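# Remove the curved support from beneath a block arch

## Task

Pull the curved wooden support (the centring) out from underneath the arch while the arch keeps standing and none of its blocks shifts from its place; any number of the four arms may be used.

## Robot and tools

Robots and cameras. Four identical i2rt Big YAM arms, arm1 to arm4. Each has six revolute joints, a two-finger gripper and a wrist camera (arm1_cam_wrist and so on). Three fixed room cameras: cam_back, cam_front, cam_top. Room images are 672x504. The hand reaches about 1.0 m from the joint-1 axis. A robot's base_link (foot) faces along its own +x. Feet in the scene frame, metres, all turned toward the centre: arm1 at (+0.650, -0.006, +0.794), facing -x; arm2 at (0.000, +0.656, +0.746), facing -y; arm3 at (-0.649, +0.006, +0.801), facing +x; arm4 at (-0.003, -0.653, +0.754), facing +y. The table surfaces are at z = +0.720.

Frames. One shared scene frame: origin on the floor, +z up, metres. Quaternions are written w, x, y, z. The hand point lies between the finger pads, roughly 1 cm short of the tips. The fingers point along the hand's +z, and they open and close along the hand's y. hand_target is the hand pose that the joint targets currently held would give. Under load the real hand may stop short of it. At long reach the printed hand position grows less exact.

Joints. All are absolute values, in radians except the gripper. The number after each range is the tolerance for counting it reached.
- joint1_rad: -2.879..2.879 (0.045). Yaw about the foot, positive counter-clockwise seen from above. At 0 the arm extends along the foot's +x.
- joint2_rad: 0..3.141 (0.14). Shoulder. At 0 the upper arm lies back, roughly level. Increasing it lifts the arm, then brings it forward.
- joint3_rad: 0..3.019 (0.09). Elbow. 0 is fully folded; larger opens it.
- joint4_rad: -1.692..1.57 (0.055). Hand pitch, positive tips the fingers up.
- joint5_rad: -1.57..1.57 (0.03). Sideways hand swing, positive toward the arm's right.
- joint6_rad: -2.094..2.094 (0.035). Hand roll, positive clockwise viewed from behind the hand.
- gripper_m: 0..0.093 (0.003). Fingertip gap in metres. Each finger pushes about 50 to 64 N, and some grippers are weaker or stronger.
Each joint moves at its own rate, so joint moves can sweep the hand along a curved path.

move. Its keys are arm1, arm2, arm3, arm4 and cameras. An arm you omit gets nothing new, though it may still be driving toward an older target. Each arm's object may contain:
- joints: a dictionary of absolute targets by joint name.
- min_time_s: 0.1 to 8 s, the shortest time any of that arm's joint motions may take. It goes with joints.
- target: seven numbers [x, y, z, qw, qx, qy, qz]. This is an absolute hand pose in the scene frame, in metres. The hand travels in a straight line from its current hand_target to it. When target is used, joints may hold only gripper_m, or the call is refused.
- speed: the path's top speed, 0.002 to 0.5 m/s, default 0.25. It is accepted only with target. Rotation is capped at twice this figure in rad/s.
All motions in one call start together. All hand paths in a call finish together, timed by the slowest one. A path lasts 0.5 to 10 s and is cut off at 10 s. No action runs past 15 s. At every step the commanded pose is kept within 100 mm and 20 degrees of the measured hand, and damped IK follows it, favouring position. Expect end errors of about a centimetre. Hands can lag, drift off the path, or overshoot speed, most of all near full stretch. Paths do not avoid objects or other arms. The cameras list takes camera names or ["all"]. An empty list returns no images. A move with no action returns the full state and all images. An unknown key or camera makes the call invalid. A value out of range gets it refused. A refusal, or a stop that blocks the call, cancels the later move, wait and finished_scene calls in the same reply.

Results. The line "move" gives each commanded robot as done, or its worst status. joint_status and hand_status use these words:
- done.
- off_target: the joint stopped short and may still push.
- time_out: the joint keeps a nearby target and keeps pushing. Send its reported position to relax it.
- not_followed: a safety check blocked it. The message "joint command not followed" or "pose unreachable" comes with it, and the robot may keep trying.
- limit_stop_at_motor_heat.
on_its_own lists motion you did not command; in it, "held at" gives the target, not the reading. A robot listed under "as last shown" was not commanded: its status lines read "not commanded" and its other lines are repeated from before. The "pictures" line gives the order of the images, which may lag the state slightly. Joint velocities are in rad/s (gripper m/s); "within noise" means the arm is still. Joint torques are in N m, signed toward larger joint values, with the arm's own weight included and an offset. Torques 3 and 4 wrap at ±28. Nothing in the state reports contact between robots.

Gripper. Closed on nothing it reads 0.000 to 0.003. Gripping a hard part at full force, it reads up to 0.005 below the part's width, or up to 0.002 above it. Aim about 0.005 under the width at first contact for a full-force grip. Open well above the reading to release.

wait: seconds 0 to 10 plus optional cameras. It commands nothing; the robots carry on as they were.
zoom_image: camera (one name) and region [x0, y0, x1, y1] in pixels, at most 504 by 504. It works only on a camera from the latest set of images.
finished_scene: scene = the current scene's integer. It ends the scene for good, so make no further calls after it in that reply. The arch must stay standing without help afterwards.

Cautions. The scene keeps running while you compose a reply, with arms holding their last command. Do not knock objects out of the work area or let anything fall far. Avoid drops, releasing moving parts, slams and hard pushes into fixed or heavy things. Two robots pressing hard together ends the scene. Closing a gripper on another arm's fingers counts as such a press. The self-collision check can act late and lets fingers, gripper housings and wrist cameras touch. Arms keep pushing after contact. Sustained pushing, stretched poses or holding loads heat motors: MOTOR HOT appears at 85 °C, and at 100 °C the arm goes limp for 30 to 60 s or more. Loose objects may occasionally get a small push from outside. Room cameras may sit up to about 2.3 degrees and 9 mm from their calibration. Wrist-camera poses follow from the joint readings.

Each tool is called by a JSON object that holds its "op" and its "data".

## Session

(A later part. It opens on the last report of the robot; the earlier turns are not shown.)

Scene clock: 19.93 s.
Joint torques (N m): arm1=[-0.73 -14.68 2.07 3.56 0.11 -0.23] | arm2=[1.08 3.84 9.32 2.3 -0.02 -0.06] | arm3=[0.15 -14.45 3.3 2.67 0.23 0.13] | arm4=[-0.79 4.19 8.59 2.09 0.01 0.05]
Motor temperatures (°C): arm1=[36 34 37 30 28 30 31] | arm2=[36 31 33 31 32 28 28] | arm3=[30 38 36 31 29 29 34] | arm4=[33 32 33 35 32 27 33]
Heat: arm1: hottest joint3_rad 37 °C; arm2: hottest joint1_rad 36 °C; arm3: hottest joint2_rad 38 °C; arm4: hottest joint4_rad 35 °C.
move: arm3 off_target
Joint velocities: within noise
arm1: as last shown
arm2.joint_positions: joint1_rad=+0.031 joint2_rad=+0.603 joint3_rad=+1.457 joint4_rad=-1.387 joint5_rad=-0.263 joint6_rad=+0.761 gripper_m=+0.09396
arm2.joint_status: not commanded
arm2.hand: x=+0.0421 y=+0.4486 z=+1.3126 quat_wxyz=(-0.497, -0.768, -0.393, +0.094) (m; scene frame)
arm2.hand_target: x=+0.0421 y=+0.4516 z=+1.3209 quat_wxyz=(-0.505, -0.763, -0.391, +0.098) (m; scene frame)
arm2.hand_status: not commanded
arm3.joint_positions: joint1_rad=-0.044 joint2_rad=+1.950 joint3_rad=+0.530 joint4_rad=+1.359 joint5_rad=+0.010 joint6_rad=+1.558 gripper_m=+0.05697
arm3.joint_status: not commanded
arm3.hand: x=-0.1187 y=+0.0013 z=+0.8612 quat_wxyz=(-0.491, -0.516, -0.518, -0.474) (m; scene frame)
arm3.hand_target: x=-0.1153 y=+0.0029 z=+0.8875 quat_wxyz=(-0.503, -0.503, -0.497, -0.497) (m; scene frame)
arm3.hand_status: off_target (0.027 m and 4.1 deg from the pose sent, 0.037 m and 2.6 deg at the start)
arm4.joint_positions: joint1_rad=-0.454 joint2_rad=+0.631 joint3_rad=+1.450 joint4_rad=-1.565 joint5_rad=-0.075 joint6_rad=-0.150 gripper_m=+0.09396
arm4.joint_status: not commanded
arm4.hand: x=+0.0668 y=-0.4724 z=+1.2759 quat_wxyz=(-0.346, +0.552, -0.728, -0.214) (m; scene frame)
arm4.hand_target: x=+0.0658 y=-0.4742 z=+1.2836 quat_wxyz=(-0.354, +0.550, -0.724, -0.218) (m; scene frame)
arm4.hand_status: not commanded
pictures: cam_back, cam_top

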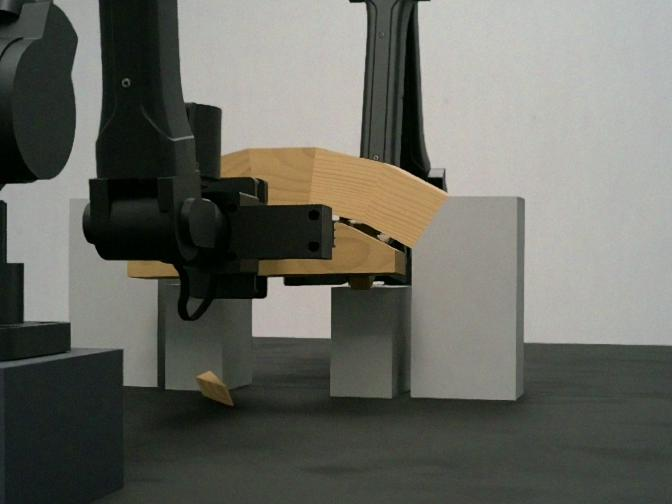

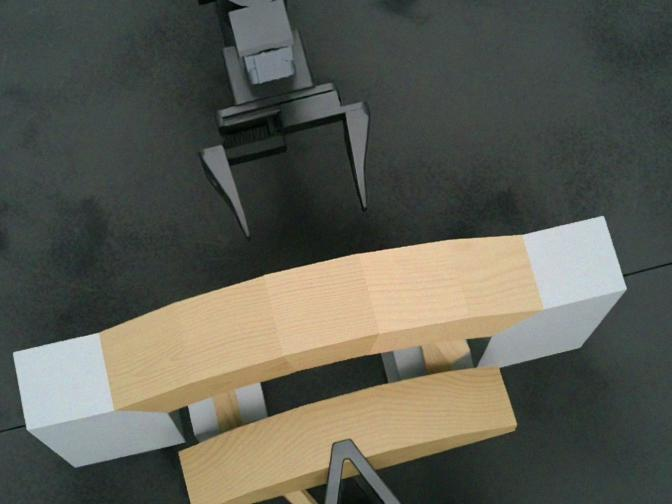

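{"op": "move", "data": {"arm3": {"target": [-0.20, 0.004, 0.935, 0.5035, 0.5035, 0.4965, 0.4965], "speed": 0.2}, "arm1": {"target": [0.20, -0.02, 0.90, 0.0049, -0.7071, 0.0049, 0.7071], "speed": 0.2}, "cameras": []}}

{"op": "move", "data": {"arm3": {"target": [-0.31, 0.004, 0.86, 0.0049, 0.7071, 0.7071, -0.0049], "speed": 0.35}, "cameras": ["cam_back", "cam_front", "cam_top"]}}

Scene clock: 21.93 s.
Joint torques (N m): arm1=[0.5 -9.82 0.95 3.54 0.11 -0.23] | arm2=[1.14 3.72 9.39 2.32 0.01 -0.05] | arm3=[0.26 -11.63 4.38 1.92 0.29 0.08] | arm4=[-1.26 4.19 8.53 2.03 -0.03 0.01]
Motor temperatures (°C): arm1=[36 34 37 30 28 30 31] | arm2=[36 31 33 31 32 28 28] | arm3=[30 38 36 31 29 29 34] | arm4=[33 32 33 35 32 27 33]
Heat: arm1: hottest joint3_rad 37 °C; arm2: hottest joint1_rad 36 °C; arm3: hottest joint2_rad 38 °C; arm4: hottest joint4_rad 35 °C.
move: arm1 off_target; arm3 off_target
Joint velocities: within noise
arm1.joint_positions: joint1_rad=+0.070 joint2_rad=+1.808 joint3_rad=+0.314 joint4_rad=+1.455 joint5_rad=+0.068 joint6_rad=+0.020 gripper_m=+0.09396
arm1.joint_status: not commanded
arm1.hand: x=+0.1972 y=-0.0151 z=+0.8879 quat_wxyz=(-0.005, +0.719, -0.012, -0.695) (m; scene frame)
arm1.hand_target: x=+0.1999 y=-0.0200 z=+0.8998 quat_wxyz=(-0.005, +0.707, -0.005, -0.707) (m; scene frame)
arm1.hand_status: off_target (0.013 m and 2.1 deg from the pose sent, 0.127 m and 2.2 deg at the start)
arm2, arm4: as last shown
arm3.joint_positions: joint1_rad=-0.044 joint2_rad=+1.659 joint3_rad=+0.281 joint4_rad=+1.320 joint5_rad=+0.010 joint6_rad=+1.570 gripper_m=+0.05697
arm3.joint_status: not commanded
arm3.hand: x=-0.2046 y=+0.0020 z=+0.9101 quat_wxyz=(-0.489, -0.518, -0.514, -0.478) (m; scene frame)
arm3.hand_target: x=-0.2004 y=+0.0039 z=+0.9346 quat_wxyz=(-0.503, -0.503, -0.496, -0.497) (m; scene frame)
arm3.hand_status: off_target (0.025 m and 3.8 deg from the pose sent, 0.110 m and 4.1 deg at the start)
pictures: none
No camera images: "cameras" was empty.

Scene clock: 25.03 s.
Joint torques (N m): arm1=[0.38 -9.88 0.94 3.56 0.11 -0.23] | arm2=[1.2 3.49 9.39 2.26 -0.02 -0.07] | arm3=[0.03 -7.77 13.85 -0.76 0.13 0.08] | arm4=[-0.91 4.31 8.59 2.14 0.03 0.01]
Motor temperatures (°C): arm1=[36 34 37 30 28 30 31] | arm2=[36 31 34 31 32 28 28] | arm3=[30 38 37 31 29 29 35] | arm4=[33 32 33 35 32 27 33]
Heat: arm1: hottest joint3_rad 37 °C; arm2: hottest joint1_rad 36 °C; arm3: hottest joint2_rad 38 °C; arm4: hottest joint4_rad 35 °C.
move: arm3 off_target
Joint velocities: within noise
arm1, arm2, arm4: as last shown
arm3.joint_positions: joint1_rad=-0.044 joint2_rad=+1.371 joint3_rad=+0.736 joint4_rad=-0.984 joint5_rad=+0.009 joint6_rad=+1.570 gripper_m=+0.05697
arm3.joint_status: not commanded
arm3.hand: x=-0.3402 y=+0.0024 z=+0.8398 quat_wxyz=(+0.014, -0.708, -0.705, +0.025) (m; scene frame)
arm3.hand_target: x=-0.3114 y=+0.0040 z=+0.8605 quat_wxyz=(-0.005, -0.707, -0.707, +0.005) (m; scene frame)
arm3.hand_status: off_target (0.036 m and 3.2 deg from the pose sent, 0.117 m and 86.2 deg at the start)
pictures: cam_back, cam_front, cam_top

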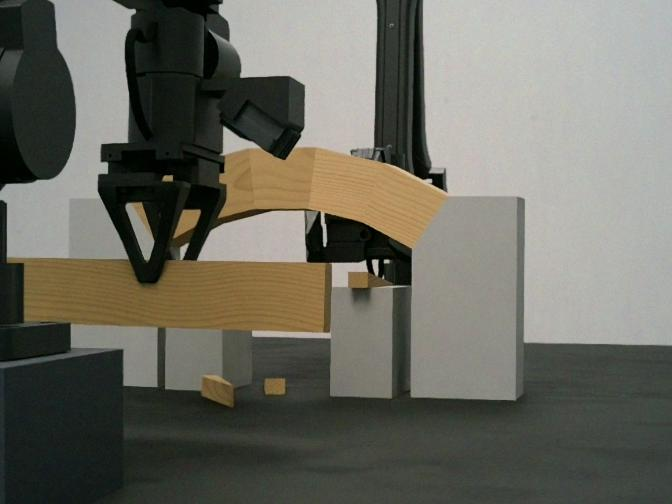

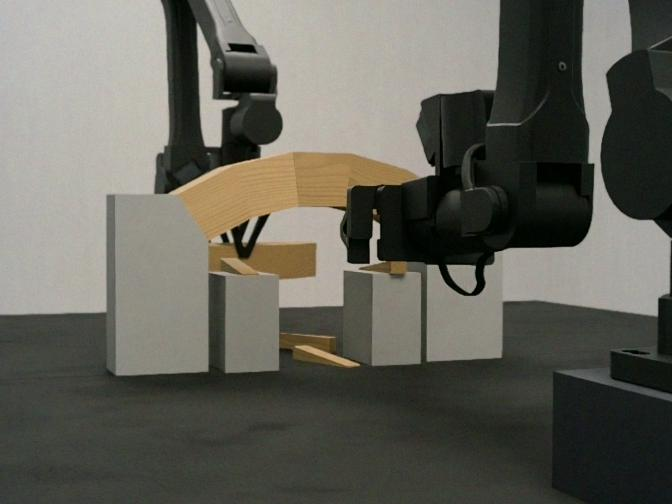

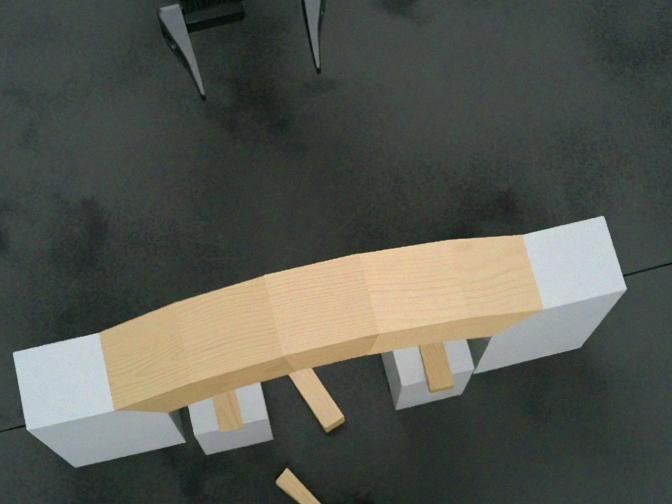

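{"op": "move", "data": {"arm3": {"target": [-0.31, 0.004, 0.783, 0.0049, 0.7071, 0.7071, -0.0049], "speed": 0.12}, "cameras": ["cam_back"]}}

Scene clock: 26.67 s.
Joint torques (N m): arm1=[0.44 -9.93 0.95 3.52 0.11 -0.23] | arm2=[1.2 3.55 9.33 2.32 -0.02 -0.05] | arm3=[0.03 -9.52 7.61 0.2 0.15 0.09] | arm4=[-0.85 4.37 8.65 2.1 -0.01 0.02]
Motor temperatures (°C): arm1=[36 35 37 30 28 30 31] | arm2=[36 31 34 31 32 28 28] | arm3=[30 38 37 31 29 29 35] | arm4=[33 32 33 35 32 27 33]
Heat: arm1: hottest joint3_rad 37 °C; arm2: hottest joint1_rad 36 °C; arm3: hottest joint2_rad 38 °C; arm4: hottest joint4_rad 35 °C.
move: arm3 done
Joint velocities: within noise
arm1, arm2, arm4: as last shown
arm3.joint_positions: joint1_rad=-0.044 joint2_rad=+1.538 joint3_rad=+0.705 joint4_rad=-0.755 joint5_rad=+0.009 joint6_rad=+1.570 gripper_m=+0.05697
arm3.joint_status: not commanded
arm3.hand: x=-0.3194 y=+0.0019 z=+0.7794 quat_wxyz=(+0.003, -0.709, -0.705, +0.014) (m; scene frame)
arm3.hand_target: x=-0.3101 y=+0.0039 z=+0.7831 quat_wxyz=(-0.005, -0.707, -0.707, +0.005) (m; scene frame)
arm3.hand_status: done (0.010 m and 1.4 deg from the pose sent, 0.064 m and 3.2 deg at the start)
pictures: cam_back

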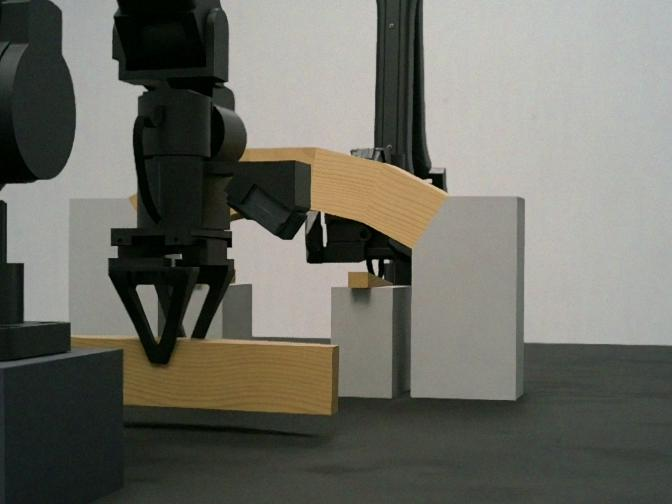

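{"op": "move", "data": {"arm3": {"target": [-0.31, 0.004, 0.756, 0.0049, 0.7071, 0.7071, -0.0049], "speed": 0.05}, "cameras": ["cam_back"]}}

Scene clock: 27.93 s.
Joint torques (N m): arm1=[0.56 -9.93 0.95 3.55 0.12 -0.23] | arm2=[1.2 3.6 9.29 2.26 -0.02 -0.06] | arm3=[0.15 -8.06 6.41 0.68 0.17 0.09] | arm4=[-1.32 3.78 8.58 1.96 -0.01 0.02]
Motor temperatures (°C): arm1=[36 35 37 30 28 30 31] | arm2=[36 31 34 31 32 28 28] | arm3=[30 38 37 31 29 29 35] | arm4=[33 32 33 35 32 27 33]
Heat: arm1: hottest joint3_rad 37 °C; arm2: hottest joint1_rad 36 °C; arm3: hottest joint2_rad 38 °C; arm4: hottest joint4_rad 35 °C.
move: arm3 done
Joint velocities: within noise
arm1, arm2, arm4: as last shown
arm3.joint_positions: joint1_rad=-0.043 joint2_rad=+1.587 joint3_rad=+0.693 joint4_rad=-0.676 joint5_rad=+0.009 joint6_rad=+1.570 gripper_m=+0.05697
arm3.joint_status: not commanded
arm3.hand: x=-0.3141 y=+0.0020 z=+0.7609 quat_wxyz=(-0.003, -0.709, -0.706, +0.008) (m; scene frame)
arm3.hand_target: x=-0.3102 y=+0.0040 z=+0.7562 quat_wxyz=(-0.005, -0.707, -0.707, +0.005) (m; scene frame)
arm3.hand_status: done (0.007 m and 0.5 deg from the pose sent, 0.025 m and 1.5 deg at the start)
pictures: cam_back

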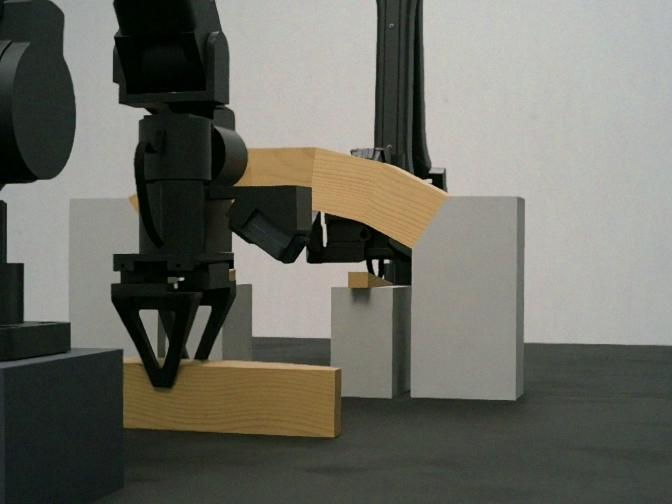

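{"op": "move", "data": {"arm3": {"target": [-0.31, 0.004, 0.747, 0.0049, 0.7071, 0.7071, -0.0049], "speed": 0.05}, "cameras": ["cam_back"]}}

{"op": "zoom_image", "data": {"camera": "cam_back", "region": [110, 350, 370, 460]}}

Scene clock: 29.03 s.
Joint torques (N m): arm1=[0.62 -9.99 0.92 3.56 0.11 -0.23] | arm2=[1.08 3.78 9.29 2.32 0 -0.05] | arm3=[0.15 -6.42 5.93 1.52 0.19 0.1] | arm4=[-1.26 4.07 8.62 2.07 0 0.01]
Motor temperatures (°C): arm1=[36 35 37 30 28 30 31] | arm2=[36 31 34 31 32 28 28] | arm3=[30 38 37 31 29 29 35] | arm4=[33 32 33 35 32 27 33]
Heat: arm1: hottest joint3_rad 37 °C; arm2: hottest joint1_rad 36 °C; arm3: hottest joint2_rad 38 °C; arm4: hottest joint4_rad 35 °C.
move: arm3 off_target
Joint velocities: within noise
arm1, arm2, arm4: as last shown
arm3.joint_positions: joint1_rad=-0.043 joint2_rad=+1.590 joint3_rad=+0.693 joint4_rad=-0.670 joint5_rad=+0.009 joint6_rad=+1.570 gripper_m=+0.05697
arm3.joint_status: not commanded
arm3.hand: x=-0.3132 y=+0.0020 z=+0.7600 quat_wxyz=(-0.004, -0.709, -0.706, +0.007) (m; scene frame)
arm3.hand_target: x=-0.3106 y=+0.0040 z=+0.7477 quat_wxyz=(-0.005, -0.707, -0.707, +0.005) (m; scene frame)
arm3.hand_status: off_target (0.014 m and 0.3 deg from the pose sent, 0.015 m and 0.5 deg at the start)
pictures: cam_back

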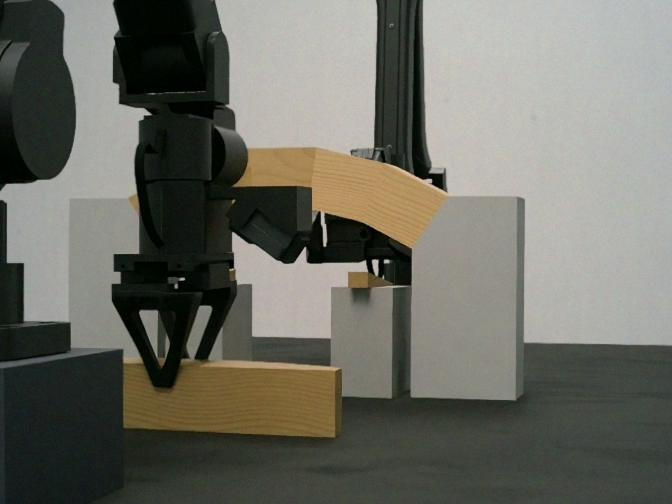

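Scaled by 1.938 from the camera's 672x504 image, which has a finer 960x720 frame.

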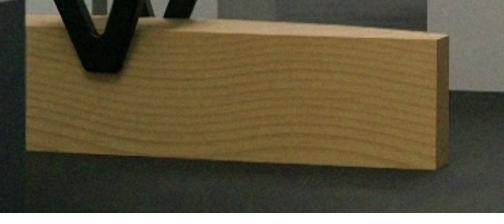

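{"op": "move", "data": {"arm3": {"joints": {"gripper_m": 0.078}}, "cameras": []}}

{"op": "move", "data": {"arm3": {"target": [-0.31, 0.004, 0.84, 0.0049, 0.7071, 0.7071, -0.0049], "speed": 0.15}, "cameras": ["cam_back", "cam_front"]}}

Scene clock: 29.83 s.
Joint torques (N m): arm1=[0.5 -9.93 0.96 3.55 0.11 -0.23] | arm2=[1.38 3.78 9.35 2.3 -0.03 -0.06] | arm3=[0.21 -8.94 5.78 0.21 0.18 0.09] | arm4=[-1.03 3.96 8.66 2.06 -0.01 0.01]
Motor temperatures (°C): arm1=[36 35 37 30 28 30 31] | arm2=[36 31 34 31 32 28 28] | arm3=[30 38 37 31 29 29 35] | arm4=[33 32 34 35 32 27 33]
Heat: arm1: hottest joint3_rad 37 °C; arm2: hottest joint1_rad 36 °C; arm3: hottest joint2_rad 38 °C; arm4: hottest joint4_rad 35 °C.
move: arm3 done
Joint velocities: within noise
arm1, arm2, arm4: as last shown
arm3.joint_positions: joint1_rad=-0.043 joint2_rad=+1.617 joint3_rad=+0.692 joint4_rad=-0.639 joint5_rad=+0.008 joint6_rad=+1.571 gripper_m=+0.07790
arm3.joint_status: all done
arm3.hand: x=-0.3109 y=+0.0020 z=+0.7512 quat_wxyz=(-0.005, -0.709, -0.705, +0.005) (m; scene frame)
arm3.hand_target: x=-0.3107 y=+0.0040 z=+0.7477 quat_wxyz=(-0.005, -0.707, -0.707, +0.005) (m; scene frame)
arm3.hand_status: not commanded
pictures: none
No camera images: "cameras" was empty.

Scene clock: 31.27 s.
Joint torques (N m): arm1=[0.5 -9.82 0.98 3.55 0.11 -0.22] | arm2=[0.97 3.6 9.36 2.29 -0.03 -0.06] | arm3=[-0.03 -9.7 11.45 -0.73 0.19 0.08] | arm4=[-0.67 4.54 8.51 2.04 0.02 0.02]
Motor temperatures (°C): arm1=[36 35 37 30 28 30 31] | arm2=[36 31 34 31 32 28 28] | arm3=[30 38 37 31 29 29 35] | arm4=[33 32 34 35 32 27 33]
Heat: arm1: hottest joint3_rad 37 °C; arm2: hottest joint1_rad 36 °C; arm3: hottest joint2_rad 38 °C; arm4: hottest joint4_rad 35 °C.
move: arm3 off_target
Joint velocities: within noise
arm1, arm2, arm4: as last shown
arm3.joint_positions: joint1_rad=-0.043 joint2_rad=+1.425 joint3_rad=+0.733 joint4_rad=-0.922 joint5_rad=+0.008 joint6_rad=+1.571 gripper_m=+0.07794
arm3.joint_status: not commanded
arm3.hand: x=-0.3315 y=+0.0025 z=+0.8223 quat_wxyz=(+0.013, -0.709, -0.705, +0.023) (m; scene frame)
arm3.hand_target: x=-0.3107 y=+0.0040 z=+0.8401 quat_wxyz=(-0.005, -0.707, -0.707, +0.005) (m; scene frame)
arm3.hand_status: off_target (0.028 m and 2.9 deg from the pose sent, 0.089 m and 0.3 deg at the start)
pictures: cam_back, cam_front

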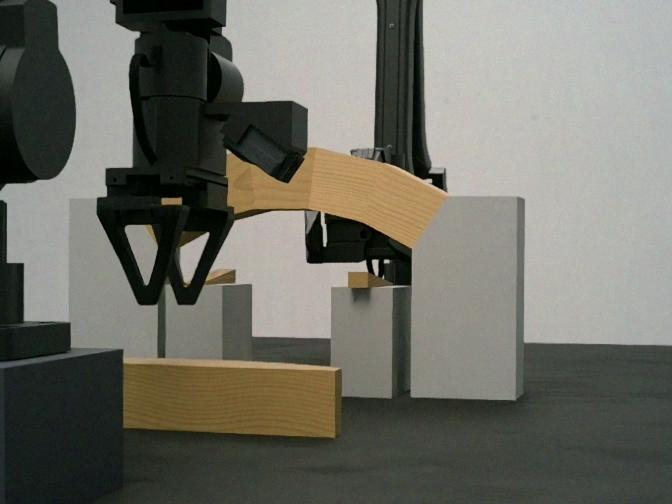

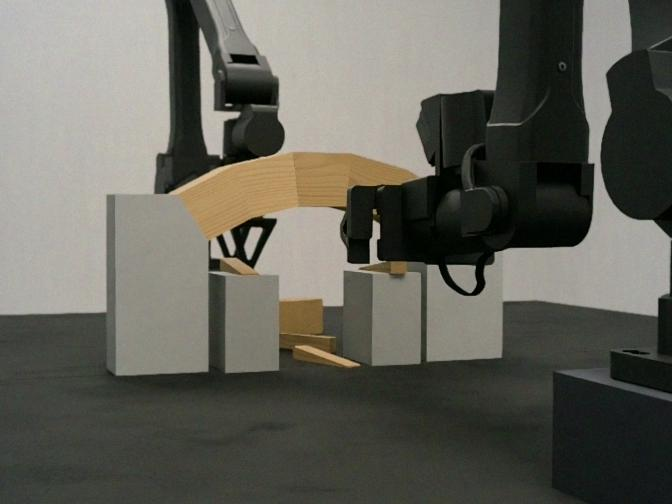

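{"op": "finished_scene", "data": {"scene": 2}}

The scene is finished: the task was done.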